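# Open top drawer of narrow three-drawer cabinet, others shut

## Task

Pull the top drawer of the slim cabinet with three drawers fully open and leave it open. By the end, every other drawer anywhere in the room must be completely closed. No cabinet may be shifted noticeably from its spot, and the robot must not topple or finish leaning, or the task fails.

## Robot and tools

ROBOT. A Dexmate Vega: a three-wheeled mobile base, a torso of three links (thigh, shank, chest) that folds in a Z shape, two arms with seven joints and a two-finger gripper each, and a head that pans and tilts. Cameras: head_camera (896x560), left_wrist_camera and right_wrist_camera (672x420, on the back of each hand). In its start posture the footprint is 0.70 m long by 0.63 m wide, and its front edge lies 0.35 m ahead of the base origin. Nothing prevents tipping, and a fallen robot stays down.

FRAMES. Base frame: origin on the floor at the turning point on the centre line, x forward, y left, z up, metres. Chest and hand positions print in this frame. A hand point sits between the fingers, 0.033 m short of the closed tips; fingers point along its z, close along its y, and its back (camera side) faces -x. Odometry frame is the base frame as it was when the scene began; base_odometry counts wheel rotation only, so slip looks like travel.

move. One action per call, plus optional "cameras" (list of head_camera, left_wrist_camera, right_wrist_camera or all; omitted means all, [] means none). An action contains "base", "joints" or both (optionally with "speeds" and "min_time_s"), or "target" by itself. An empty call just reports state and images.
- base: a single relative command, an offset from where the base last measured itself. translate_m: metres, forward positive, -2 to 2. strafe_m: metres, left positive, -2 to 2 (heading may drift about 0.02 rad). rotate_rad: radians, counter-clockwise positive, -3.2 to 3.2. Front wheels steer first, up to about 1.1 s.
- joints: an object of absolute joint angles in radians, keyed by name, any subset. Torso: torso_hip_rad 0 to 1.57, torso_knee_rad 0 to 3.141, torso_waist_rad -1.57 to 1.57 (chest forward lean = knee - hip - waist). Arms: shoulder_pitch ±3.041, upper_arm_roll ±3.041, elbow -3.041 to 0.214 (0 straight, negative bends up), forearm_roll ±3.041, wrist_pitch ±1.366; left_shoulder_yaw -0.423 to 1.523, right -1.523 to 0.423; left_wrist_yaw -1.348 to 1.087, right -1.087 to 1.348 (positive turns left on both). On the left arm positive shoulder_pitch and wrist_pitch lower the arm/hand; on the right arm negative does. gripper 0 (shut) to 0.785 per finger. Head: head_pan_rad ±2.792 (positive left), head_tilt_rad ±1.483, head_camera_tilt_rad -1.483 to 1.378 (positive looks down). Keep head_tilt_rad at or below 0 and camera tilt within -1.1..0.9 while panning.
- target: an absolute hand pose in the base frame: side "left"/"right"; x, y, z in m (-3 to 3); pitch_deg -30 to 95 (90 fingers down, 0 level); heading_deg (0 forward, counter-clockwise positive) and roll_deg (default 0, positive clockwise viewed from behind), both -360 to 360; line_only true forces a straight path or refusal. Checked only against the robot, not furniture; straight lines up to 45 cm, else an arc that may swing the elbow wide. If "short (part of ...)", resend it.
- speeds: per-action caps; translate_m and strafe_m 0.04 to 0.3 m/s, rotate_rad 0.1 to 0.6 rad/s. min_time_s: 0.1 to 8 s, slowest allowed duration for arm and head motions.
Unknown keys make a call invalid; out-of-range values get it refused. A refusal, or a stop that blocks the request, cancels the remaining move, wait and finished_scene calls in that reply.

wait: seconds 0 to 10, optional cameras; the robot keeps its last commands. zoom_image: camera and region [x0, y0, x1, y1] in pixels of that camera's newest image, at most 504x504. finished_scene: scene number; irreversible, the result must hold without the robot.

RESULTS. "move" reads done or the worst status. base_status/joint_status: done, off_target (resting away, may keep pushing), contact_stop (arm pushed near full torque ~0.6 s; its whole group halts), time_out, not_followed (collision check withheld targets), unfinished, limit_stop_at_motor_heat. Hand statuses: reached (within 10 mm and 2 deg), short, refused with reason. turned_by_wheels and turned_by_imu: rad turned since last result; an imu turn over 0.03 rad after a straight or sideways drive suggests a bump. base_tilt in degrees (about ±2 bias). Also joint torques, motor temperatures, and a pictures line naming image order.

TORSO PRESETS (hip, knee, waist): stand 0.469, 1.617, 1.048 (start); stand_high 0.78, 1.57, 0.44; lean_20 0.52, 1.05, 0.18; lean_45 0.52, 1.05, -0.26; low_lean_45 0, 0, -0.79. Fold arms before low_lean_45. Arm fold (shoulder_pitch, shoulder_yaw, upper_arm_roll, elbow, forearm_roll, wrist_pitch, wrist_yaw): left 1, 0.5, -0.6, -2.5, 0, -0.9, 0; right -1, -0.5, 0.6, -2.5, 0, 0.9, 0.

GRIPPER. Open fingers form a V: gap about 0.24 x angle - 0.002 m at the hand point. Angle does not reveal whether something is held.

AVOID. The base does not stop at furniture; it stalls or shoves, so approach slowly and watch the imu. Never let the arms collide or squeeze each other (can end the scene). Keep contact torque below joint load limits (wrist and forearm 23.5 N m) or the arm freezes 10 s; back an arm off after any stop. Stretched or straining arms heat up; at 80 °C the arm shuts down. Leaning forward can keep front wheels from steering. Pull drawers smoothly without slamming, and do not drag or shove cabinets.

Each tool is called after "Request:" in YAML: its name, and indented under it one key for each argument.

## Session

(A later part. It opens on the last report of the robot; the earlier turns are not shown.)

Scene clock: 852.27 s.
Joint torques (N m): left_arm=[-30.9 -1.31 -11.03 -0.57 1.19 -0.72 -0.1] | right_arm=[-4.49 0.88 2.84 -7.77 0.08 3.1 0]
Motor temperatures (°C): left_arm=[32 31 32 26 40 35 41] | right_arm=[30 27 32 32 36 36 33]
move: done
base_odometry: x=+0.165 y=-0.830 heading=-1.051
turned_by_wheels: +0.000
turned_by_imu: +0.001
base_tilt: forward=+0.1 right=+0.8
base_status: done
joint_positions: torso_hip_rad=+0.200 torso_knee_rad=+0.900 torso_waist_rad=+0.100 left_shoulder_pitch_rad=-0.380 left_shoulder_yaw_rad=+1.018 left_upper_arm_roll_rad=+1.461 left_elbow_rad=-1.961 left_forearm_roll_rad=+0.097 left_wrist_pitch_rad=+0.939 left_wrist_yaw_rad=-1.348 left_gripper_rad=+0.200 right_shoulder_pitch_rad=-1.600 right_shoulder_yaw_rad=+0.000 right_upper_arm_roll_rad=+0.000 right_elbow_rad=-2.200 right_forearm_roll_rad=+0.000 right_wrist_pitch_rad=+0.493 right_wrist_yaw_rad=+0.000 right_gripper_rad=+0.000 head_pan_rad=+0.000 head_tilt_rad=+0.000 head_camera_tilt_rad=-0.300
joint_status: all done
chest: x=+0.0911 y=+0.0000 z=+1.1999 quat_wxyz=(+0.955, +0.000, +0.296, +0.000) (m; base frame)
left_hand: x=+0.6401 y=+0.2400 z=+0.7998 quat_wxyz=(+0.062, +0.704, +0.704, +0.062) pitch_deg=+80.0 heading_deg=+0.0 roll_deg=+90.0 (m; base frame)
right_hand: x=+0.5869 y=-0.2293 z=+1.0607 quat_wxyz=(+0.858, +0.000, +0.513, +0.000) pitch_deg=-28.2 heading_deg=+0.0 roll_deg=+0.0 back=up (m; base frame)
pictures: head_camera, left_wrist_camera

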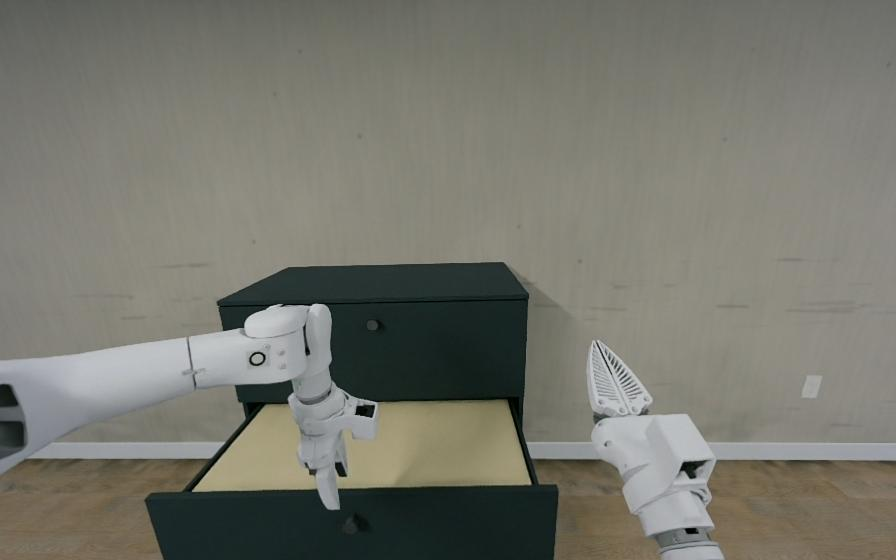

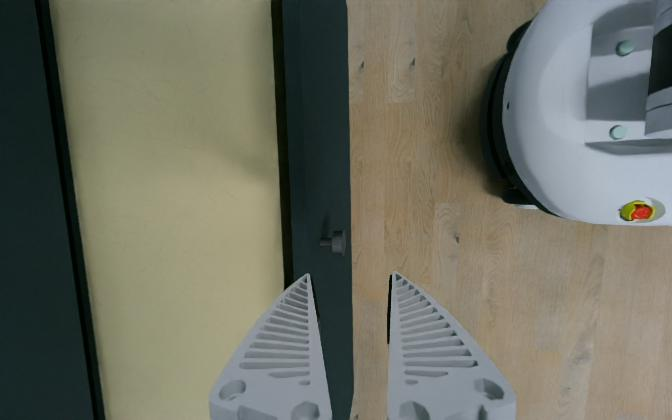

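Request:
move:
  target: {"side":"left","x":0.715,"y":0.24,"z":0.74,"pitch_deg":80,"heading_deg":0,"roll_deg":90}
  cameras: ["head_camera","left_wrist_camera"]

Scene clock: 855.67 s.
Joint torques (N m): left_arm=[-23.71 -1.52 -11.05 0.45 0.66 -0.88 0.45] | right_arm=[-5.11 -1.9 2.44 -8 0.28 3.12 -0.11]
Motor temperatures (°C): left_arm=[32 31 32 26 40 35 41] | right_arm=[30 27 32 32 36 36 33]
move: done
base_odometry: x=+0.165 y=-0.830 heading=-1.051
turned_by_wheels: +0.000
turned_by_imu: +0.000
base_tilt: forward=+0.0 right=+0.7
base_status: not commanded
joint_positions: torso_hip_rad=+0.200 torso_knee_rad=+0.900 torso_waist_rad=+0.100 left_shoulder_pitch_rad=-0.319 left_shoulder_yaw_rad=+0.784 left_upper_arm_roll_rad=+1.472 left_elbow_rad=-1.487 left_forearm_roll_rad=+0.091 left_wrist_pitch_rad=+0.698 left_wrist_yaw_rad=-1.243 left_gripper_rad=+0.200 right_shoulder_pitch_rad=-1.600 right_shoulder_yaw_rad=+0.000 right_upper_arm_roll_rad=+0.000 right_elbow_rad=-2.200 right_forearm_roll_rad=+0.000 right_wrist_pitch_rad=+0.493 right_wrist_yaw_rad=+0.000 right_gripper_rad=+0.000 head_pan_rad=+0.000 head_tilt_rad=+0.000 head_camera_tilt_rad=-0.300
joint_status: not commanded
chest: x=+0.0911 y=+0.0000 z=+1.1999 quat_wxyz=(+0.955, +0.000, +0.296, +0.000) (m; base frame)
left_hand: x=+0.7145 y=+0.2401 z=+0.7406 quat_wxyz=(+0.062, +0.704, +0.704, +0.062) pitch_deg=+80.0 heading_deg=+0.0 roll_deg=+90.0 (m; base frame)
left_hand_status: reached (straight line, planned for 1.8 s): 1 mm and 0.0 deg off.
right_hand: x=+0.5869 y=-0.2293 z=+1.0607 quat_wxyz=(+0.858, +0.000, +0.513, +0.000) pitch_deg=-28.2 heading_deg=+0.0 roll_deg=+0.0 back=up (m; base frame)
pictures: head_camera, left_wrist_camera

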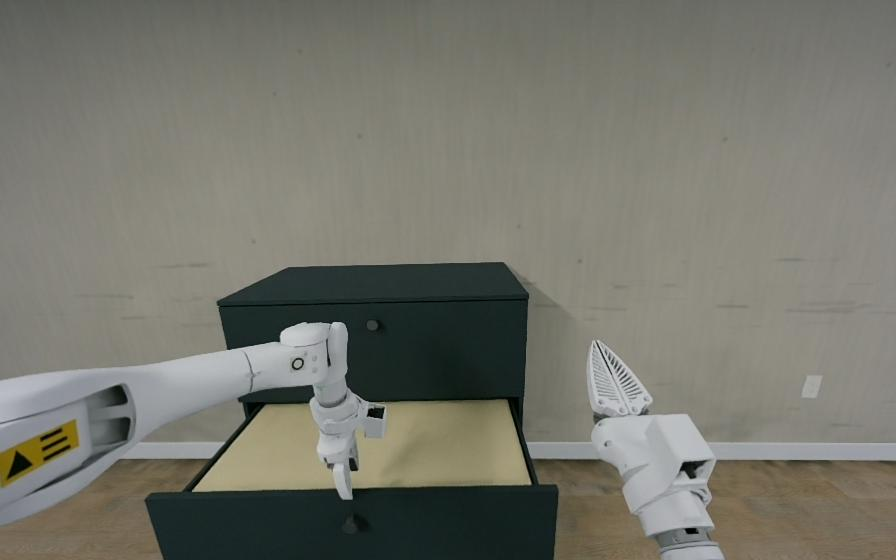

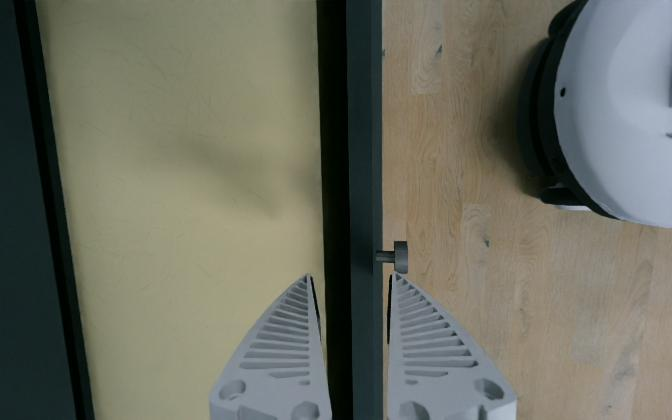

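Request:
move:
  target: {"side":"left","x":0.714,"y":0.275,"z":0.670,"pitch_deg":80,"heading_deg":0,"roll_deg":90}
  cameras: ["head_camera","left_wrist_camera"]

Scene clock: 857.90 s.
Joint torques (N m): left_arm=[-23.86 -0.12 -9.15 -1.2 0.68 -0.59 0.59] | right_arm=[-5.18 -0.78 3.04 -8.16 0.12 2.35 -0.26]
Motor temperatures (°C): left_arm=[32 31 32 26 40 35 41] | right_arm=[30 27 32 32 36 36 33]
move: done
base_odometry: x=+0.165 y=-0.830 heading=-1.051
turned_by_wheels: +0.000
turned_by_imu: +0.000
base_tilt: forward=+0.1 right=+0.8
base_status: not commanded
joint_positions: torso_hip_rad=+0.200 torso_knee_rad=+0.900 torso_waist_rad=+0.100 left_shoulder_pitch_rad=-0.213 left_shoulder_yaw_rad=+0.785 left_upper_arm_roll_rad=+1.475 left_elbow_rad=-1.347 left_forearm_roll_rad=+0.080 left_wrist_pitch_rad=+0.559 left_wrist_yaw_rad=-1.119 left_gripper_rad=+0.200 right_shoulder_pitch_rad=-1.600 right_shoulder_yaw_rad=+0.000 right_upper_arm_roll_rad=+0.000 right_elbow_rad=-2.200 right_forearm_roll_rad=+0.000 right_wrist_pitch_rad=+0.493 right_wrist_yaw_rad=+0.000 right_gripper_rad=+0.000 head_pan_rad=+0.000 head_tilt_rad=+0.000 head_camera_tilt_rad=-0.300
joint_status: not commanded
chest: x=+0.0911 y=+0.0000 z=+1.1999 quat_wxyz=(+0.955, +0.000, +0.296, +0.000) (m; base frame)
left_hand: x=+0.7142 y=+0.2742 z=+0.6719 quat_wxyz=(+0.062, +0.704, +0.704, +0.062) pitch_deg=+80.0 heading_deg=+0.0 roll_deg=-90.0 (m; base frame)
left_hand_status: reached (straight line, planned for 0.8 s): 2 mm and 0.0 deg off.
right_hand: x=+0.5869 y=-0.2293 z=+1.0607 quat_wxyz=(+0.858, +0.000, +0.513, +0.000) pitch_deg=-28.2 heading_deg=+0.0 roll_deg=+0.0 back=up (m; base frame)
pictures: head_camera, left_wrist_camera

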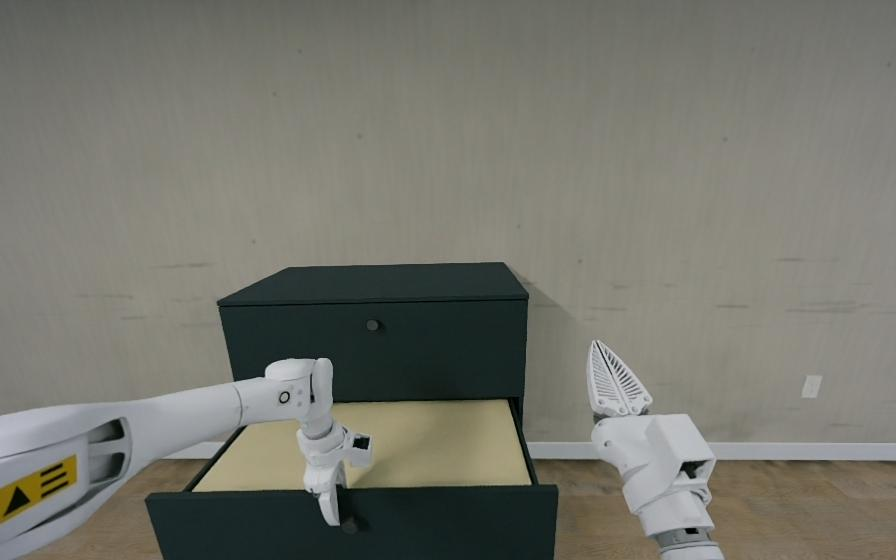

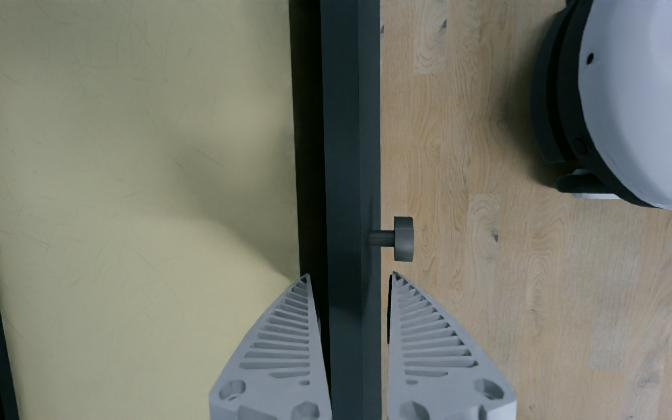

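Request:
move:
  joints: {"left_gripper_rad":0.0}
  cameras: ["left_wrist_camera"]

Request:
move:
  base: {"translate_m":-0.05}
  speeds: {"translate_m":0.06}
  cameras: ["head_camera","left_wrist_camera"]

Scene clock: 858.97 s.
Joint torques (N m): left_arm=[-18.79 -0.6 -10 -1.15 0.27 0.72 -0.31] | right_arm=[-4.61 -0.31 2.9 -9.15 0.06 2.4 -0.21]
Motor temperatures (°C): left_arm=[32 31 32 26 40 35 41] | right_arm=[30 27 32 32 36 36 33]
move: done
base_odometry: x=+0.165 y=-0.830 heading=-1.051
turned_by_wheels: +0.000
turned_by_imu: +0.000
base_tilt: forward=+0.0 right=+0.8
base_status: not commanded
joint_positions: torso_hip_rad=+0.200 torso_knee_rad=+0.900 torso_waist_rad=+0.100 left_shoulder_pitch_rad=-0.210 left_shoulder_yaw_rad=+0.785 left_upper_arm_roll_rad=+1.475 left_elbow_rad=-1.344 left_forearm_roll_rad=+0.080 left_wrist_pitch_rad=+0.555 left_wrist_yaw_rad=-1.116 left_gripper_rad=+0.000 right_shoulder_pitch_rad=-1.600 right_shoulder_yaw_rad=+0.000 right_upper_arm_roll_rad=+0.000 right_elbow_rad=-2.200 right_forearm_roll_rad=+0.000 right_wrist_pitch_rad=+0.493 right_wrist_yaw_rad=+0.000 right_gripper_rad=+0.000 head_pan_rad=+0.000 head_tilt_rad=+0.000 head_camera_tilt_rad=-0.300
joint_status: all done
chest: x=+0.0911 y=+0.0000 z=+1.1999 quat_wxyz=(+0.955, +0.000, +0.296, +0.000) (m; base frame)
left_hand: x=+0.7142 y=+0.2750 z=+0.6704 quat_wxyz=(+0.062, +0.704, +0.704, +0.062) pitch_deg=+80.0 heading_deg=+0.0 roll_deg=-90.0 (m; base frame)
right_hand: x=+0.5869 y=-0.2293 z=+1.0607 quat_wxyz=(+0.858, +0.000, +0.513, +0.000) pitch_deg=-28.2 heading_deg=+0.0 roll_deg=+0.0 back=up (m; base frame)
pictures: left_wrist_camera

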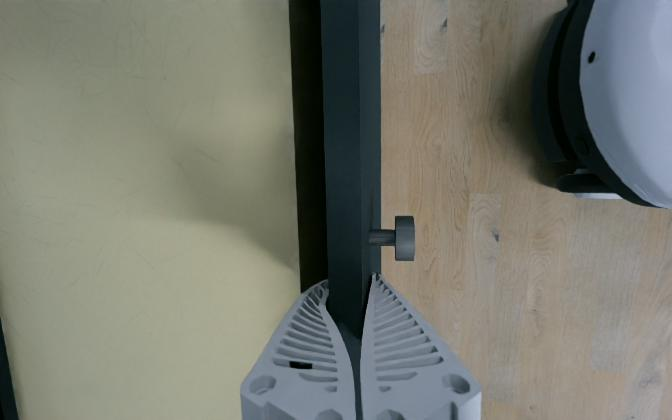

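Scene clock: 860.63 s.
Joint torques (N m): left_arm=[-14.91 -1.94 -6.4 -1.51 -0.89 -0.85 -0.31] | right_arm=[-4.22 -0.72 2.63 -7.7 0.14 2.45 -0.03]
Motor temperatures (°C): left_arm=[32 31 32 26 40 35 41] | right_arm=[30 27 32 32 36 36 33]
move: done
base_odometry: x=+0.140 y=-0.787 heading=-1.052
turned_by_wheels: -0.001
turned_by_imu: -0.002
base_tilt: forward=+0.1 right=+0.8
base_status: done
joint_positions: torso_hip_rad=+0.200 torso_knee_rad=+0.900 torso_waist_rad=+0.100 left_shoulder_pitch_rad=-0.210 left_shoulder_yaw_rad=+0.785 left_upper_arm_roll_rad=+1.475 left_elbow_rad=-1.343 left_forearm_roll_rad=+0.080 left_wrist_pitch_rad=+0.555 left_wrist_yaw_rad=-1.115 left_gripper_rad=+0.000 right_shoulder_pitch_rad=-1.600 right_shoulder_yaw_rad=+0.000 right_upper_arm_roll_rad=+0.000 right_elbow_rad=-2.200 right_forearm_roll_rad=+0.000 right_wrist_pitch_rad=+0.493 right_wrist_yaw_rad=+0.000 right_gripper_rad=+0.000 head_pan_rad=+0.000 head_tilt_rad=+0.000 head_camera_tilt_rad=-0.300
joint_status: not commanded
chest: x=+0.0908 y=+0.0000 z=+1.1999 quat_wxyz=(+0.955, +0.000, +0.295, +0.000) (m; base frame)
left_hand: x=+0.7144 y=+0.2751 z=+0.6709 quat_wxyz=(+0.062, +0.704, +0.704, +0.062) pitch_deg=+79.9 heading_deg=+0.1 roll_deg=-90.0 (m; base frame)
right_hand: x=+0.5867 y=-0.2293 z=+1.0611 quat_wxyz=(+0.858, +0.000, +0.513, +0.000) pitch_deg=-28.3 heading_deg=+0.0 roll_deg=+0.0 back=up (m; base frame)
pictures: head_camera, left_wrist_camera

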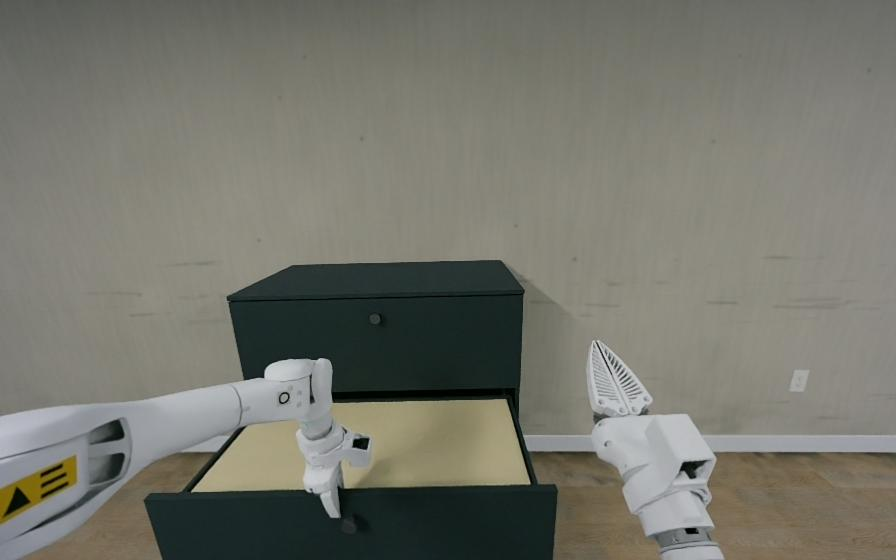

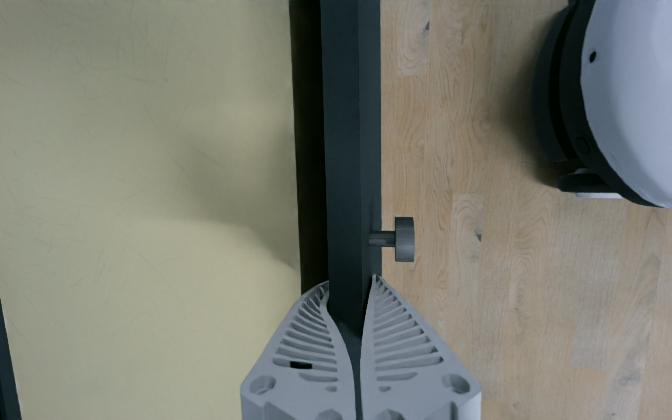

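Request:
move:
  base: {"translate_m":-0.2}
  speeds: {"translate_m":0.1}
  cameras: ["head_camera","left_wrist_camera"]

Scene clock: 863.80 s.
Joint torques (N m): left_arm=[-22.74 1.13 -10.97 0.53 0.75 0.25 0.06] | right_arm=[-4.98 -0.15 2.77 -7.96 0.3 2.97 -0.13]
Motor temperatures (°C): left_arm=[32 31 32 26 40 35 41] | right_arm=[30 27 32 32 36 36 33]
move: done
base_odometry: x=+0.041 y=-0.613 heading=-1.053
turned_by_wheels: -0.001
turned_by_imu: -0.001
base_tilt: forward=+0.1 right=+0.8
base_status: done
joint_positions: torso_hip_rad=+0.200 torso_knee_rad=+0.900 torso_waist_rad=+0.100 left_shoulder_pitch_rad=-0.210 left_shoulder_yaw_rad=+0.785 left_upper_arm_roll_rad=+1.475 left_elbow_rad=-1.344 left_forearm_roll_rad=+0.080 left_wrist_pitch_rad=+0.555 left_wrist_yaw_rad=-1.115 left_gripper_rad=+0.000 right_shoulder_pitch_rad=-1.600 right_shoulder_yaw_rad=+0.000 right_upper_arm_roll_rad=+0.000 right_elbow_rad=-2.200 right_forearm_roll_rad=+0.000 right_wrist_pitch_rad=+0.493 right_wrist_yaw_rad=+0.000 right_gripper_rad=+0.000 head_pan_rad=+0.000 head_tilt_rad=+0.000 head_camera_tilt_rad=-0.300
joint_status: not commanded
chest: x=+0.0910 y=+0.0000 z=+1.1999 quat_wxyz=(+0.955, +0.000, +0.296, +0.000) (m; base frame)
left_hand: x=+0.7141 y=+0.2750 z=+0.6702 quat_wxyz=(+0.062, +0.704, +0.704, +0.062) pitch_deg=+80.0 heading_deg=+0.0 roll_deg=+90.0 (m; base frame)
right_hand: x=+0.5868 y=-0.2293 z=+1.0608 quat_wxyz=(+0.858, +0.000, +0.513, +0.000) pitch_deg=-28.2 heading_deg=+0.0 roll_deg=+0.0 back=up (m; base frame)
pictures: head_camera, left_wrist_camera

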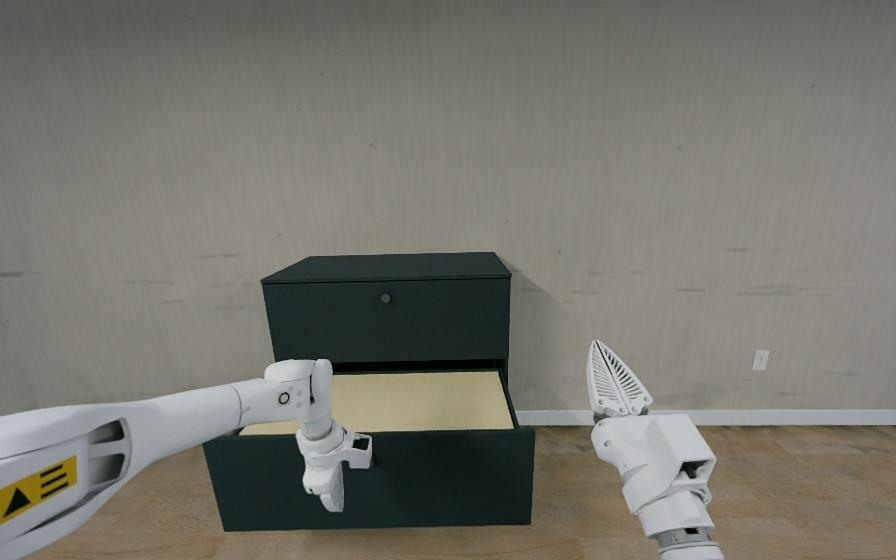

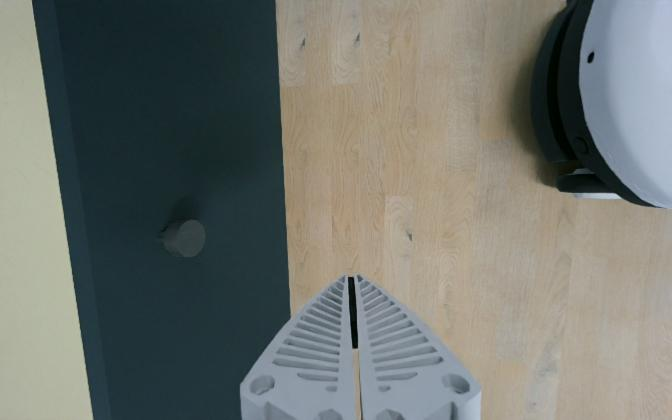

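Request:
zoom_image:
  camera: "head_camera"
  region: [280, 410, 400, 530]

Scaled by 4.200 from the camera's 896x560 image, which has a finer 960x600 frame.

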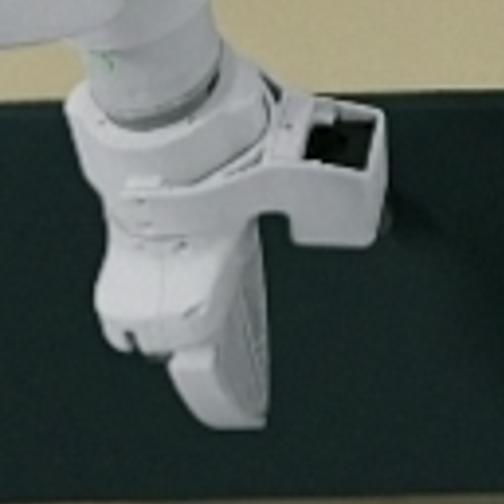

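Request:
move:
  target: {"side":"left","x":0.64,"y":0.275,"z":0.63,"pitch_deg":12,"heading_deg":0,"roll_deg":90}
  cameras: ["head_camera"]

Scene clock: 873.60 s.
Joint torques (N m): left_arm=[-6.9 3.53 -10.28 -2.94 2.13 0.24 1.59] | right_arm=[-5.29 -0.6 2.43 -7.31 0 3.14 -0.12]
Motor temperatures (°C): left_arm=[32 31 32 26 40 35 41] | right_arm=[30 27 32 32 36 36 33]
move: done
base_odometry: x=+0.041 y=-0.613 heading=-1.053
turned_by_wheels: +0.000
turned_by_imu: +0.000
base_tilt: forward=+0.1 right=+0.7
base_status: not commanded
joint_positions: torso_hip_rad=+0.200 torso_knee_rad=+0.900 torso_waist_rad=+0.100 left_shoulder_pitch_rad=+0.770 left_shoulder_yaw_rad=+0.952 left_upper_arm_roll_rad=+1.316 left_elbow_rad=-1.689 left_forearm_roll_rad=+0.195 left_wrist_pitch_rad=+0.712 left_wrist_yaw_rad=+0.821 left_gripper_rad=+0.000 right_shoulder_pitch_rad=-1.600 right_shoulder_yaw_rad=+0.000 right_upper_arm_roll_rad=+0.000 right_elbow_rad=-2.200 right_forearm_roll_rad=+0.000 right_wrist_pitch_rad=+0.493 right_wrist_yaw_rad=+0.000 right_gripper_rad=+0.000 head_pan_rad=+0.000 head_tilt_rad=+0.000 head_camera_tilt_rad=-0.300
joint_status: not commanded
chest: x=+0.0910 y=+0.0000 z=+1.1999 quat_wxyz=(+0.955, +0.000, +0.296, +0.000) (m; base frame)
left_hand: x=+0.6403 y=+0.2751 z=+0.6298 quat_wxyz=(+0.444, +0.550, +0.550, +0.444) pitch_deg=+12.2 heading_deg=+0.0 roll_deg=-90.0 (m; base frame)
left_hand_status: reached (straight line, planned for 6.8 s): 0 mm and 0.2 deg off.
right_hand: x=+0.5868 y=-0.2293 z=+1.0608 quat_wxyz=(+0.858, +0.000, +0.513, +0.000) pitch_deg=-28.2 heading_deg=+0.0 roll_deg=+0.0 back=up (m; base frame)
pictures: head_camera

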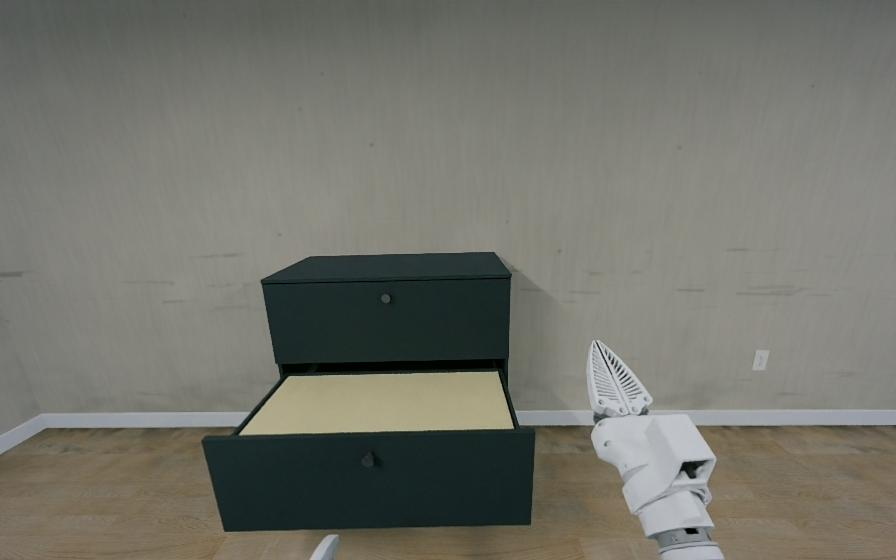

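Request:
move:
  joints: {"left_shoulder_pitch_rad":-0.319,"left_shoulder_yaw_rad":0.784,"left_upper_arm_roll_rad":1.472,"left_elbow_rad":-1.487,"left_forearm_roll_rad":0.091,"left_wrist_pitch_rad":0.698,"left_wrist_yaw_rad":-1.243,"left_gripper_rad":0.2}
  cameras: ["head_camera"]

Request:
move:
  base: {"translate_m":0.17}
  cameras: ["head_camera","left_wrist_camera"]

Scene clock: 882.17 s.
Joint torques (N m): left_arm=[-32.3 -1.57 -11.65 0.59 0.76 -0.46 -0.24] | right_arm=[-4.66 -0.58 3.22 -7.8 0.2 2.72 -0.14]
Motor temperatures (°C): left_arm=[32 31 32 26 40 35 41] | right_arm=[30 27 32 32 36 36 33]
move: done
base_odometry: x=+0.041 y=-0.613 heading=-1.053
turned_by_wheels: +0.000
turned_by_imu: +0.000
base_tilt: forward=+0.0 right=+0.8
base_status: not commanded
joint_positions: torso_hip_rad=+0.200 torso_knee_rad=+0.900 torso_waist_rad=+0.100 left_shoulder_pitch_rad=-0.316 left_shoulder_yaw_rad=+0.785 left_upper_arm_roll_rad=+1.471 left_elbow_rad=-1.488 left_forearm_roll_rad=+0.091 left_wrist_pitch_rad=+0.698 left_wrist_yaw_rad=-1.239 left_gripper_rad=+0.200 right_shoulder_pitch_rad=-1.600 right_shoulder_yaw_rad=+0.000 right_upper_arm_roll_rad=+0.000 right_elbow_rad=-2.200 right_forearm_roll_rad=+0.000 right_wrist_pitch_rad=+0.493 right_wrist_yaw_rad=+0.000 right_gripper_rad=+0.000 head_pan_rad=+0.000 head_tilt_rad=+0.000 head_camera_tilt_rad=-0.300
joint_status: all done
chest: x=+0.0910 y=+0.0000 z=+1.1999 quat_wxyz=(+0.955, +0.000, +0.296, +0.000) (m; base frame)
left_hand: x=+0.7149 y=+0.2400 z=+0.7398 quat_wxyz=(+0.063, +0.704, +0.704, +0.062) pitch_deg=+79.9 heading_deg=-0.2 roll_deg=+89.9 (m; base frame)
right_hand: x=+0.5868 y=-0.2293 z=+1.0608 quat_wxyz=(+0.858, +0.000, +0.513, +0.000) pitch_deg=-28.2 heading_deg=+0.0 roll_deg=+0.0 back=up (m; base frame)
pictures: head_camera

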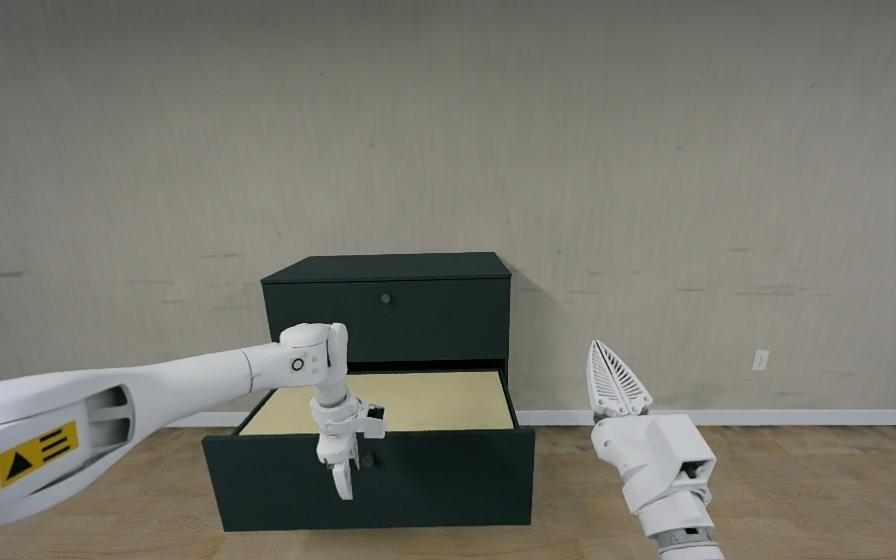

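Scene clock: 884.53 s.
Joint torques (N m): left_arm=[-32.9 -0.69 -11.92 -0.41 0.57 0.62 -0.23] | right_arm=[-5.33 0.36 2.75 -8.56 0.13 2.88 0.03]
Motor temperatures (°C): left_arm=[32 31 32 26 40 35 41] | right_arm=[30 27 32 32 36 36 33]
move: done
base_odometry: x=+0.125 y=-0.761 heading=-1.053
turned_by_wheels: +0.000
turned_by_imu: +0.001
base_tilt: forward=+0.1 right=+0.8
base_status: done
joint_positions: torso_hip_rad=+0.200 torso_knee_rad=+0.900 torso_waist_rad=+0.100 left_shoulder_pitch_rad=-0.319 left_shoulder_yaw_rad=+0.784 left_upper_arm_roll_rad=+1.472 left_elbow_rad=-1.487 left_forearm_roll_rad=+0.091 left_wrist_pitch_rad=+0.698 left_wrist_yaw_rad=-1.243 left_gripper_rad=+0.200 right_shoulder_pitch_rad=-1.600 right_shoulder_yaw_rad=+0.000 right_upper_arm_roll_rad=+0.000 right_elbow_rad=-2.200 right_forearm_roll_rad=+0.000 right_wrist_pitch_rad=+0.493 right_wrist_yaw_rad=+0.000 right_gripper_rad=+0.000 head_pan_rad=+0.000 head_tilt_rad=+0.000 head_camera_tilt_rad=-0.300
joint_status: not commanded
chest: x=+0.0911 y=+0.0000 z=+1.1999 quat_wxyz=(+0.955, +0.000, +0.296, +0.000) (m; base frame)
left_hand: x=+0.7146 y=+0.2399 z=+0.7408 quat_wxyz=(+0.062, +0.705, +0.704, +0.062) pitch_deg=+80.0 heading_deg=-0.1 roll_deg=+89.9 (m; base frame)
right_hand: x=+0.5869 y=-0.2293 z=+1.0608 quat_wxyz=(+0.858, +0.000, +0.513, +0.000) pitch_deg=-28.2 heading_deg=+0.0 roll_deg=+0.0 back=up (m; base frame)
pictures: head_camera, left_wrist_camera

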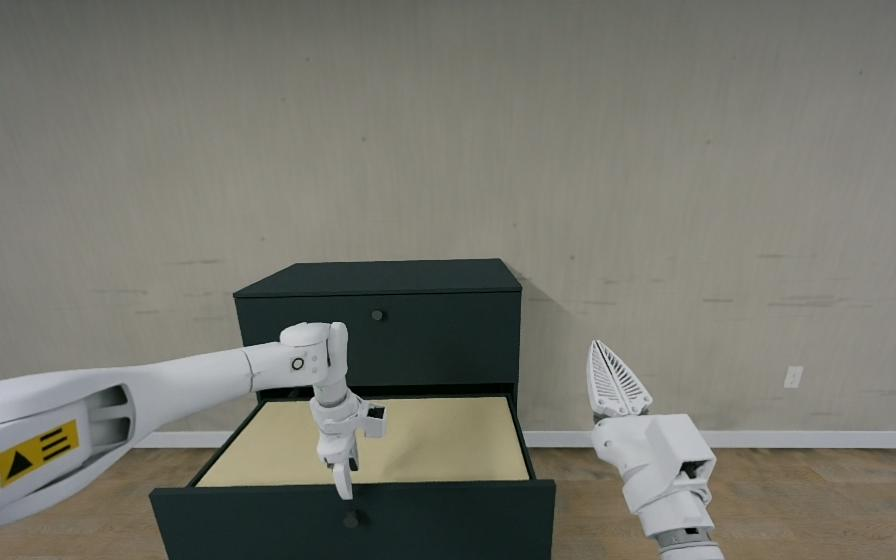

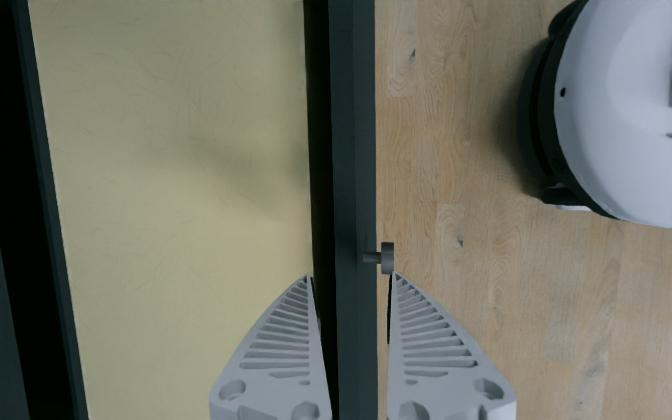

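Request:
move:
  target: {"side":"left","x":0.716,"y":0.275,"z":0.665,"pitch_deg":80,"heading_deg":0,"roll_deg":90}
  cameras: []

Request:
move:
  joints: {"left_gripper_rad":0.0}
  cameras: []

Request:
move:
  base: {"translate_m":-0.05}
  speeds: {"translate_m":0.06}
  cameras: ["head_camera","left_wrist_camera"]

Scene clock: 886.77 s.
Joint torques (N m): left_arm=[-15.54 0.44 -5.39 -0.13 -0.63 -0.26 -1.24] | right_arm=[-3.34 -0.37 2.71 -8.24 0.16 3.37 -0.12]
Motor temperatures (°C): left_arm=[32 31 32 26 40 35 41] | right_arm=[30 27 32 32 36 36 33]
move: done
base_odometry: x=+0.125 y=-0.761 heading=-1.053
turned_by_wheels: +0.000
turned_by_imu: +0.000
base_tilt: forward=+0.1 right=+0.8
base_status: not commanded
joint_positions: torso_hip_rad=+0.200 torso_knee_rad=+0.900 torso_waist_rad=+0.100 left_shoulder_pitch_rad=-0.207 left_shoulder_yaw_rad=+0.772 left_upper_arm_roll_rad=+1.475 left_elbow_rad=-1.320 left_forearm_roll_rad=+0.080 left_wrist_pitch_rad=+0.545 left_wrist_yaw_rad=-1.110 left_gripper_rad=+0.200 right_shoulder_pitch_rad=-1.600 right_shoulder_yaw_rad=+0.000 right_upper_arm_roll_rad=+0.000 right_elbow_rad=-2.200 right_forearm_roll_rad=+0.000 right_wrist_pitch_rad=+0.493 right_wrist_yaw_rad=+0.000 right_gripper_rad=+0.000 head_pan_rad=+0.000 head_tilt_rad=+0.000 head_camera_tilt_rad=-0.300
joint_status: not commanded
chest: x=+0.0911 y=+0.0000 z=+1.1999 quat_wxyz=(+0.955, +0.000, +0.296, +0.000) (m; base frame)
left_hand: x=+0.7167 y=+0.2742 z=+0.6671 quat_wxyz=(+0.062, +0.704, +0.704, +0.062) pitch_deg=+79.9 heading_deg=+0.0 roll_deg=+90.0 (m; base frame)
left_hand_status: reached (straight line, planned for 0.9 s): 2 mm and 0.1 deg off.
right_hand: x=+0.5869 y=-0.2293 z=+1.0608 quat_wxyz=(+0.858, +0.000, +0.513, +0.000) pitch_deg=-28.2 heading_deg=+0.0 roll_deg=+0.0 back=up (m; base frame)
pictures: none
No camera images: "cameras" was empty.

Scene clock: 887.47 s.
Joint torques (N m): left_arm=[1.85 1.49 -0.59 -0.09 -4.77 0.4 -6.17] | right_arm=[-5.16 1.02 2.88 -9.24 -0.03 2.4 0.01]
Motor temperatures (°C): left_arm=[32 31 32 26 40 35 41] | right_arm=[30 27 32 32 36 36 33]
move: done
base_odometry: x=+0.125 y=-0.761 heading=-1.053
turned_by_wheels: +0.000
turned_by_imu: -0.001
base_tilt: forward=+0.1 right=+0.8
base_status: not commanded
joint_positions: torso_hip_rad=+0.200 torso_knee_rad=+0.900 torso_waist_rad=+0.100 left_shoulder_pitch_rad=-0.206 left_shoulder_yaw_rad=+0.771 left_upper_arm_roll_rad=+1.475 left_elbow_rad=-1.317 left_forearm_roll_rad=+0.081 left_wrist_pitch_rad=+0.542 left_wrist_yaw_rad=-1.106 left_gripper_rad=+0.000 right_shoulder_pitch_rad=-1.600 right_shoulder_yaw_rad=+0.000 right_upper_arm_roll_rad=+0.000 right_elbow_rad=-2.200 right_forearm_roll_rad=+0.000 right_wrist_pitch_rad=+0.493 right_wrist_yaw_rad=+0.000 right_gripper_rad=+0.000 head_pan_rad=+0.000 head_tilt_rad=+0.000 head_camera_tilt_rad=-0.300
joint_status: all done
chest: x=+0.0910 y=+0.0000 z=+1.1999 quat_wxyz=(+0.955, +0.000, +0.296, +0.000) (m; base frame)
left_hand: x=+0.7179 y=+0.2751 z=+0.6666 quat_wxyz=(+0.063, +0.704, +0.704, +0.063) pitch_deg=+79.7 heading_deg=+0.1 roll_deg=-89.9 (m; base frame)
right_hand: x=+0.5869 y=-0.2293 z=+1.0609 quat_wxyz=(+0.858, +0.000, +0.513, +0.000) pitch_deg=-28.2 heading_deg=+0.0 roll_deg=+0.0 back=up (m; base frame)
pictures: none
No camera images: "cameras" was empty.

Scene clock: 888.97 s.
Joint torques (N m): left_arm=[16.91 1.24 13.65 -1.06 -6.24 -0.24 -7.06] | right_arm=[-4.58 0.32 2.77 -8.22 0.14 2.41 -0.11]
Motor temperatures (°C): left_arm=[32 31 32 26 41 35 42] | right_arm=[30 27 32 32 36 36 33]
move: done
base_odometry: x=+0.101 y=-0.717 heading=-1.054
turned_by_wheels: -0.001
turned_by_imu: -0.003
base_tilt: forward=+0.0 right=+0.7
base_status: done
joint_positions: torso_hip_rad=+0.200 torso_knee_rad=+0.900 torso_waist_rad=+0.101 left_shoulder_pitch_rad=-0.206 left_shoulder_yaw_rad=+0.771 left_upper_arm_roll_rad=+1.474 left_elbow_rad=-1.316 left_forearm_roll_rad=+0.081 left_wrist_pitch_rad=+0.542 left_wrist_yaw_rad=-1.105 left_gripper_rad=+0.000 right_shoulder_pitch_rad=-1.600 right_shoulder_yaw_rad=+0.000 right_upper_arm_roll_rad=+0.000 right_elbow_rad=-2.200 right_forearm_roll_rad=+0.000 right_wrist_pitch_rad=+0.493 right_wrist_yaw_rad=+0.000 right_gripper_rad=+0.000 head_pan_rad=+0.000 head_tilt_rad=+0.000 head_camera_tilt_rad=-0.300
joint_status: not commanded
chest: x=+0.0903 y=+0.0000 z=+1.2001 quat_wxyz=(+0.955, +0.000, +0.295, +0.000) (m; base frame)
left_hand: x=+0.7186 y=+0.2751 z=+0.6679 quat_wxyz=(+0.064, +0.704, +0.704, +0.064) pitch_deg=+79.6 heading_deg=+0.0 roll_deg=-90.0 (m; base frame)
right_hand: x=+0.5863 y=-0.2293 z=+1.0616 quat_wxyz=(+0.858, +0.000, +0.513, +0.000) pitch_deg=-28.3 heading_deg=+0.0 roll_deg=+0.0 back=up (m; base frame)
pictures: head_camera, left_wrist_camera

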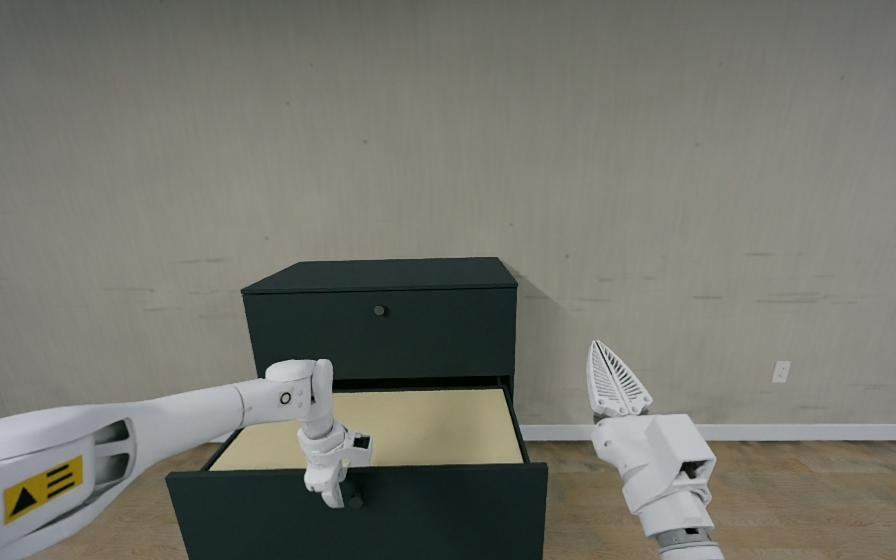

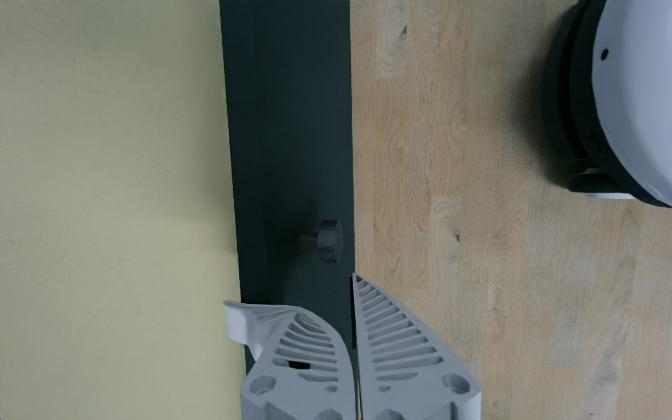

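Request:
move:
  base: {"translate_m":0.048}
  cameras: []

Request:
move:
  joints: {"left_gripper_rad":0.2}
  cameras: []

Request:
move:
  target: {"side":"left","x":0.70,"y":0.24,"z":0.78,"pitch_deg":80,"heading_deg":0,"roll_deg":90}
  cameras: ["head_camera"]

Scene clock: 890.63 s.
Joint torques (N m): left_arm=[11.85 -0.59 11.13 1.27 -4.78 0.11 -4.51] | right_arm=[-5.3 0.44 2.9 -7.46 0.35 2.61 -0.08]
Motor temperatures (°C): left_arm=[32 31 32 26 41 35 42] | right_arm=[30 27 32 32 36 36 33]
move: done
base_odometry: x=+0.125 y=-0.759 heading=-1.054
turned_by_wheels: +0.000
turned_by_imu: +0.002
base_tilt: forward=+0.1 right=+0.8
base_status: done
joint_positions: torso_hip_rad=+0.200 torso_knee_rad=+0.900 torso_waist_rad=+0.101 left_shoulder_pitch_rad=-0.206 left_shoulder_yaw_rad=+0.771 left_upper_arm_roll_rad=+1.474 left_elbow_rad=-1.317 left_forearm_roll_rad=+0.081 left_wrist_pitch_rad=+0.542 left_wrist_yaw_rad=-1.106 left_gripper_rad=+0.000 right_shoulder_pitch_rad=-1.600 right_shoulder_yaw_rad=+0.000 right_upper_arm_roll_rad=+0.000 right_elbow_rad=-2.200 right_forearm_roll_rad=+0.000 right_wrist_pitch_rad=+0.493 right_wrist_yaw_rad=+0.000 right_gripper_rad=+0.000 head_pan_rad=+0.000 head_tilt_rad=+0.000 head_camera_tilt_rad=-0.300
joint_status: not commanded
chest: x=+0.0901 y=+0.0000 z=+1.2001 quat_wxyz=(+0.956, +0.000, +0.295, +0.000) (m; base frame)
left_hand: x=+0.7180 y=+0.2749 z=+0.6679 quat_wxyz=(+0.064, +0.704, +0.704, +0.064) pitch_deg=+79.6 heading_deg=-0.1 roll_deg=+89.9 (m; base frame)
right_hand: x=+0.5861 y=-0.2293 z=+1.0618 quat_wxyz=(+0.859, +0.000, +0.513, +0.000) pitch_deg=-28.3 heading_deg=+0.0 roll_deg=+0.0 back=up (m; base frame)
pictures: none
No camera images: "cameras" was empty.

Scene clock: 891.47 s.
Joint torques (N m): left_arm=[-7.71 0.63 -0.38 -0.82 -2.27 0.28 -2.78] | right_arm=[-4.76 0.64 3.38 -7.59 0.22 2.31 0.07]
Motor temperatures (°C): left_arm=[32 31 32 26 41 35 42] | right_arm=[30 27 32 32 36 36 33]
move: done
base_odometry: x=+0.125 y=-0.759 heading=-1.054
turned_by_wheels: +0.000
turned_by_imu: +0.000
base_tilt: forward=+0.0 right=+0.7
base_status: not commanded
joint_positions: torso_hip_rad=+0.200 torso_knee_rad=+0.900 torso_waist_rad=+0.100 left_shoulder_pitch_rad=-0.205 left_shoulder_yaw_rad=+0.771 left_upper_arm_roll_rad=+1.475 left_elbow_rad=-1.317 left_forearm_roll_rad=+0.080 left_wrist_pitch_rad=+0.542 left_wrist_yaw_rad=-1.107 left_gripper_rad=+0.200 right_shoulder_pitch_rad=-1.600 right_shoulder_yaw_rad=+0.000 right_upper_arm_roll_rad=+0.000 right_elbow_rad=-2.200 right_forearm_roll_rad=+0.000 right_wrist_pitch_rad=+0.493 right_wrist_yaw_rad=+0.000 right_gripper_rad=+0.000 head_pan_rad=+0.000 head_tilt_rad=+0.000 head_camera_tilt_rad=-0.300
joint_status: all done
chest: x=+0.0905 y=+0.0000 z=+1.2000 quat_wxyz=(+0.955, +0.000, +0.295, +0.000) (m; base frame)
left_hand: x=+0.7171 y=+0.2750 z=+0.6666 quat_wxyz=(+0.063, +0.704, +0.704, +0.063) pitch_deg=+79.8 heading_deg=+0.0 roll_deg=+90.0 (m; base frame)
right_hand: x=+0.5865 y=-0.2293 z=+1.0613 quat_wxyz=(+0.858, +0.000, +0.513, +0.000) pitch_deg=-28.3 heading_deg=+0.0 roll_deg=+0.0 back=up (m; base frame)
pictures: none
No camera images: "cameras" was empty.

Scene clock: 894.00 s.
Joint torques (N m): left_arm=[-34.07 2.21 -16.99 -1.55 1.38 0.78 -0.24] | right_arm=[-4.42 -0.75 2.91 -8.97 0.15 2.82 0.1]
Motor temperatures (°C): left_arm=[32 31 32 26 41 35 42] | right_arm=[30 27 32 32 36 36 33]
move: done
base_odometry: x=+0.125 y=-0.759 heading=-1.054
turned_by_wheels: +0.000
turned_by_imu: +0.000
base_tilt: forward=+0.1 right=+0.8
base_status: not commanded
joint_positions: torso_hip_rad=+0.200 torso_knee_rad=+0.900 torso_waist_rad=+0.100 left_shoulder_pitch_rad=-0.370 left_shoulder_yaw_rad=+0.847 left_upper_arm_roll_rad=+1.467 left_elbow_rad=-1.614 left_forearm_roll_rad=+0.095 left_wrist_pitch_rad=+0.762 left_wrist_yaw_rad=-1.311 left_gripper_rad=+0.200 right_shoulder_pitch_rad=-1.600 right_shoulder_yaw_rad=+0.000 right_upper_arm_roll_rad=+0.000 right_elbow_rad=-2.200 right_forearm_roll_rad=+0.000 right_wrist_pitch_rad=+0.493 right_wrist_yaw_rad=+0.000 right_gripper_rad=+0.000 head_pan_rad=+0.000 head_tilt_rad=+0.000 head_camera_tilt_rad=-0.300
joint_status: not commanded
chest: x=+0.0910 y=+0.0000 z=+1.1999 quat_wxyz=(+0.955, +0.000, +0.296, +0.000) (m; base frame)
left_hand: x=+0.7003 y=+0.2405 z=+0.7776 quat_wxyz=(+0.061, +0.705, +0.704, +0.061) pitch_deg=+80.1 heading_deg=+0.0 roll_deg=-90.0 (m; base frame)
left_hand_status: reached (straight line, planned for 1.3 s): 2 mm and 0.1 deg off.
right_hand: x=+0.5868 y=-0.2293 z=+1.0609 quat_wxyz=(+0.858, +0.000, +0.513, +0.000) pitch_deg=-28.2 heading_deg=+0.0 roll_deg=+0.0 back=up (m; base frame)
pictures: head_camera

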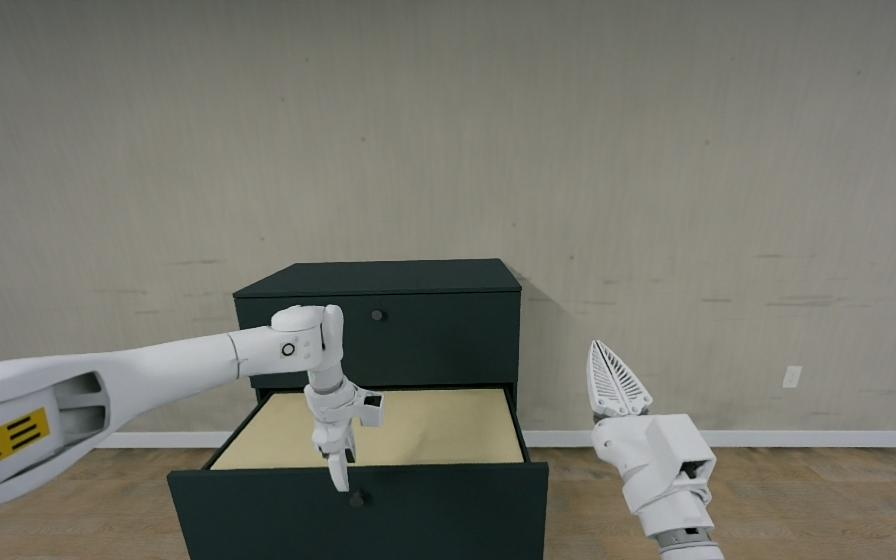

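Request:
move:
  base: {"translate_m":-0.2}
  cameras: []

Request:
move:
  joints: {"left_shoulder_pitch_rad":1.161,"left_shoulder_yaw_rad":0.724,"left_upper_arm_roll_rad":0.781,"left_elbow_rad":-1.732,"left_forearm_roll_rad":0.752,"left_wrist_pitch_rad":0.678,"left_wrist_yaw_rad":0.43,"left_gripper_rad":0.0}
  cameras: []

Request:
move:
  target: {"side":"left","x":0.66,"y":0.275,"z":0.60,"pitch_deg":12,"heading_deg":0,"roll_deg":90}
  cameras: ["head_camera"]

Scene clock: 896.80 s.
Joint torques (N m): left_arm=[-34.53 3.71 -17.42 -0.53 1.29 0.65 -0.13] | right_arm=[-4.2 0.32 2.65 -7.78 0.1 2.49 0.12]
Motor temperatures (°C): left_arm=[32 31 32 26 41 35 42] | right_arm=[30 27 32 32 36 36 33]
move: done
base_odometry: x=+0.026 y=-0.585 heading=-1.055
turned_by_wheels: -0.001
turned_by_imu: -0.002
base_tilt: forward=+0.1 right=+0.8
base_status: done
joint_positions: torso_hip_rad=+0.200 torso_knee_rad=+0.900 torso_waist_rad=+0.100 left_shoulder_pitch_rad=-0.372 left_shoulder_yaw_rad=+0.848 left_upper_arm_roll_rad=+1.467 left_elbow_rad=-1.618 left_forearm_roll_rad=+0.096 left_wrist_pitch_rad=+0.765 left_wrist_yaw_rad=-1.314 left_gripper_rad=+0.200 right_shoulder_pitch_rad=-1.600 right_shoulder_yaw_rad=+0.000 right_upper_arm_roll_rad=+0.000 right_elbow_rad=-2.200 right_forearm_roll_rad=+0.000 right_wrist_pitch_rad=+0.493 right_wrist_yaw_rad=+0.000 right_gripper_rad=+0.000 head_pan_rad=+0.000 head_tilt_rad=+0.000 head_camera_tilt_rad=-0.300
joint_status: not commanded
chest: x=+0.0910 y=+0.0000 z=+1.1999 quat_wxyz=(+0.955, +0.000, +0.296, +0.000) (m; base frame)
left_hand: x=+0.6999 y=+0.2400 z=+0.7791 quat_wxyz=(+0.061, +0.705, +0.704, +0.061) pitch_deg=+80.1 heading_deg=+0.0 roll_deg=-90.0 (m; base frame)
right_hand: x=+0.5868 y=-0.2293 z=+1.0608 quat_wxyz=(+0.858, +0.000, +0.513, +0.000) pitch_deg=-28.2 heading_deg=+0.0 roll_deg=+0.0 back=up (m; base frame)
pictures: none
No camera images: "cameras" was empty.

Scene clock: 903.83 s.
Joint torques (N m): left_arm=[-4.38 -0.09 -9.76 -6.03 2.12 -0.65 1.32] | right_arm=[-5.02 -0.21 3.29 -7.84 0.09 2.68 -0.05]
Motor temperatures (°C): left_arm=[32 31 32 26 41 35 42] | right_arm=[30 27 32 32 36 36 33]
move: done
base_odometry: x=+0.026 y=-0.585 heading=-1.055
turned_by_wheels: +0.000
turned_by_imu: +0.000
base_tilt: forward=+0.0 right=+0.7
base_status: not commanded
joint_positions: torso_hip_rad=+0.200 torso_knee_rad=+0.900 torso_waist_rad=+0.100 left_shoulder_pitch_rad=+1.157 left_shoulder_yaw_rad=+0.724 left_upper_arm_roll_rad=+0.783 left_elbow_rad=-1.732 left_forearm_roll_rad=+0.750 left_wrist_pitch_rad=+0.678 left_wrist_yaw_rad=+0.426 left_gripper_rad=+0.000 right_shoulder_pitch_rad=-1.600 right_shoulder_yaw_rad=+0.000 right_upper_arm_roll_rad=+0.000 right_elbow_rad=-2.200 right_forearm_roll_rad=+0.000 right_wrist_pitch_rad=+0.493 right_wrist_yaw_rad=+0.000 right_gripper_rad=+0.000 head_pan_rad=+0.000 head_tilt_rad=+0.000 head_camera_tilt_rad=-0.300
joint_status: all done
chest: x=+0.0910 y=+0.0000 z=+1.1999 quat_wxyz=(+0.955, +0.000, +0.296, +0.000) (m; base frame)
left_hand: x=+0.6408 y=+0.2350 z=+0.6492 quat_wxyz=(+0.443, +0.551, +0.551, +0.443) pitch_deg=+12.3 heading_deg=+0.0 roll_deg=+90.0 (m; base frame)
right_hand: x=+0.5868 y=-0.2293 z=+1.0608 quat_wxyz=(+0.858, +0.000, +0.513, +0.000) pitch_deg=-28.2 heading_deg=+0.0 roll_deg=+0.0 back=up (m; base frame)
pictures: none
No camera images: "cameras" was empty.

Scene clock: 906.43 s.
Joint torques (N m): left_arm=[-15.16 2.06 -4.22 -3.51 0.93 0.08 1.4] | right_arm=[-5.54 -0.41 3.19 -8.08 0.06 2.2 0.07]
Motor temperatures (°C): left_arm=[32 31 32 26 40 35 42] | right_arm=[30 27 32 32 36 36 33]
move: done
base_odometry: x=+0.026 y=-0.585 heading=-1.055
turned_by_wheels: +0.000
turned_by_imu: +0.000
base_tilt: forward=+0.1 right=+0.7
base_status: not commanded
joint_positions: torso_hip_rad=+0.200 torso_knee_rad=+0.900 torso_waist_rad=+0.100 left_shoulder_pitch_rad=+1.068 left_shoulder_yaw_rad=+0.667 left_upper_arm_roll_rad=+0.781 left_elbow_rad=-1.412 left_forearm_roll_rad=+0.675 left_wrist_pitch_rad=+0.466 left_wrist_yaw_rad=+0.556 left_gripper_rad=+0.000 right_shoulder_pitch_rad=-1.600 right_shoulder_yaw_rad=+0.000 right_upper_arm_roll_rad=+0.000 right_elbow_rad=-2.200 right_forearm_roll_rad=+0.000 right_wrist_pitch_rad=+0.493 right_wrist_yaw_rad=+0.000 right_gripper_rad=+0.000 head_pan_rad=+0.000 head_tilt_rad=+0.000 head_camera_tilt_rad=-0.300
joint_status: not commanded
chest: x=+0.0910 y=+0.0000 z=+1.1999 quat_wxyz=(+0.955, +0.000, +0.296, +0.000) (m; base frame)
left_hand: x=+0.6597 y=+0.2746 z=+0.6003 quat_wxyz=(+0.445, +0.550, +0.550, +0.445) pitch_deg=+12.0 heading_deg=+0.0 roll_deg=-90.0 (m; base frame)
left_hand_status: reached (straight line, planned for 1.3 s): 1 mm and 0.0 deg off.
right_hand: x=+0.5868 y=-0.2293 z=+1.0608 quat_wxyz=(+0.858, +0.000, +0.513, +0.000) pitch_deg=-28.2 heading_deg=+0.0 roll_deg=+0.0 back=up (m; base frame)
pictures: head_camera

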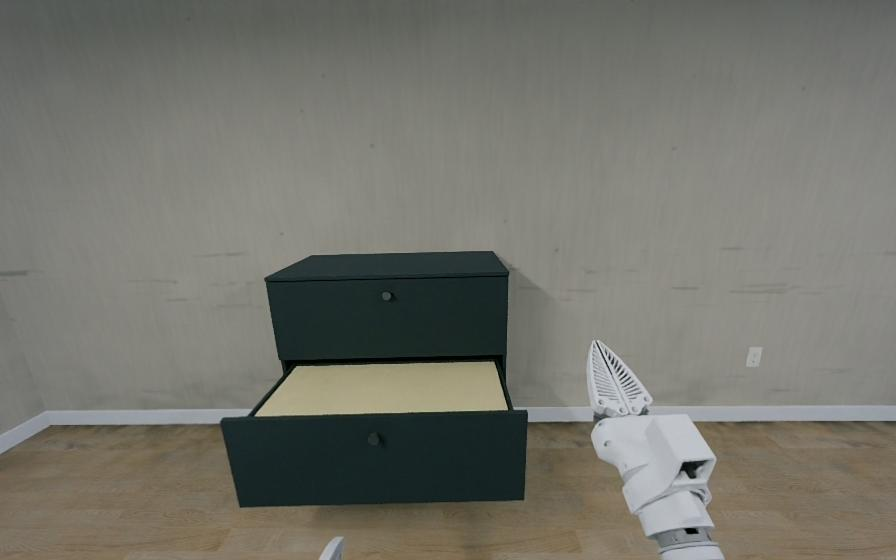

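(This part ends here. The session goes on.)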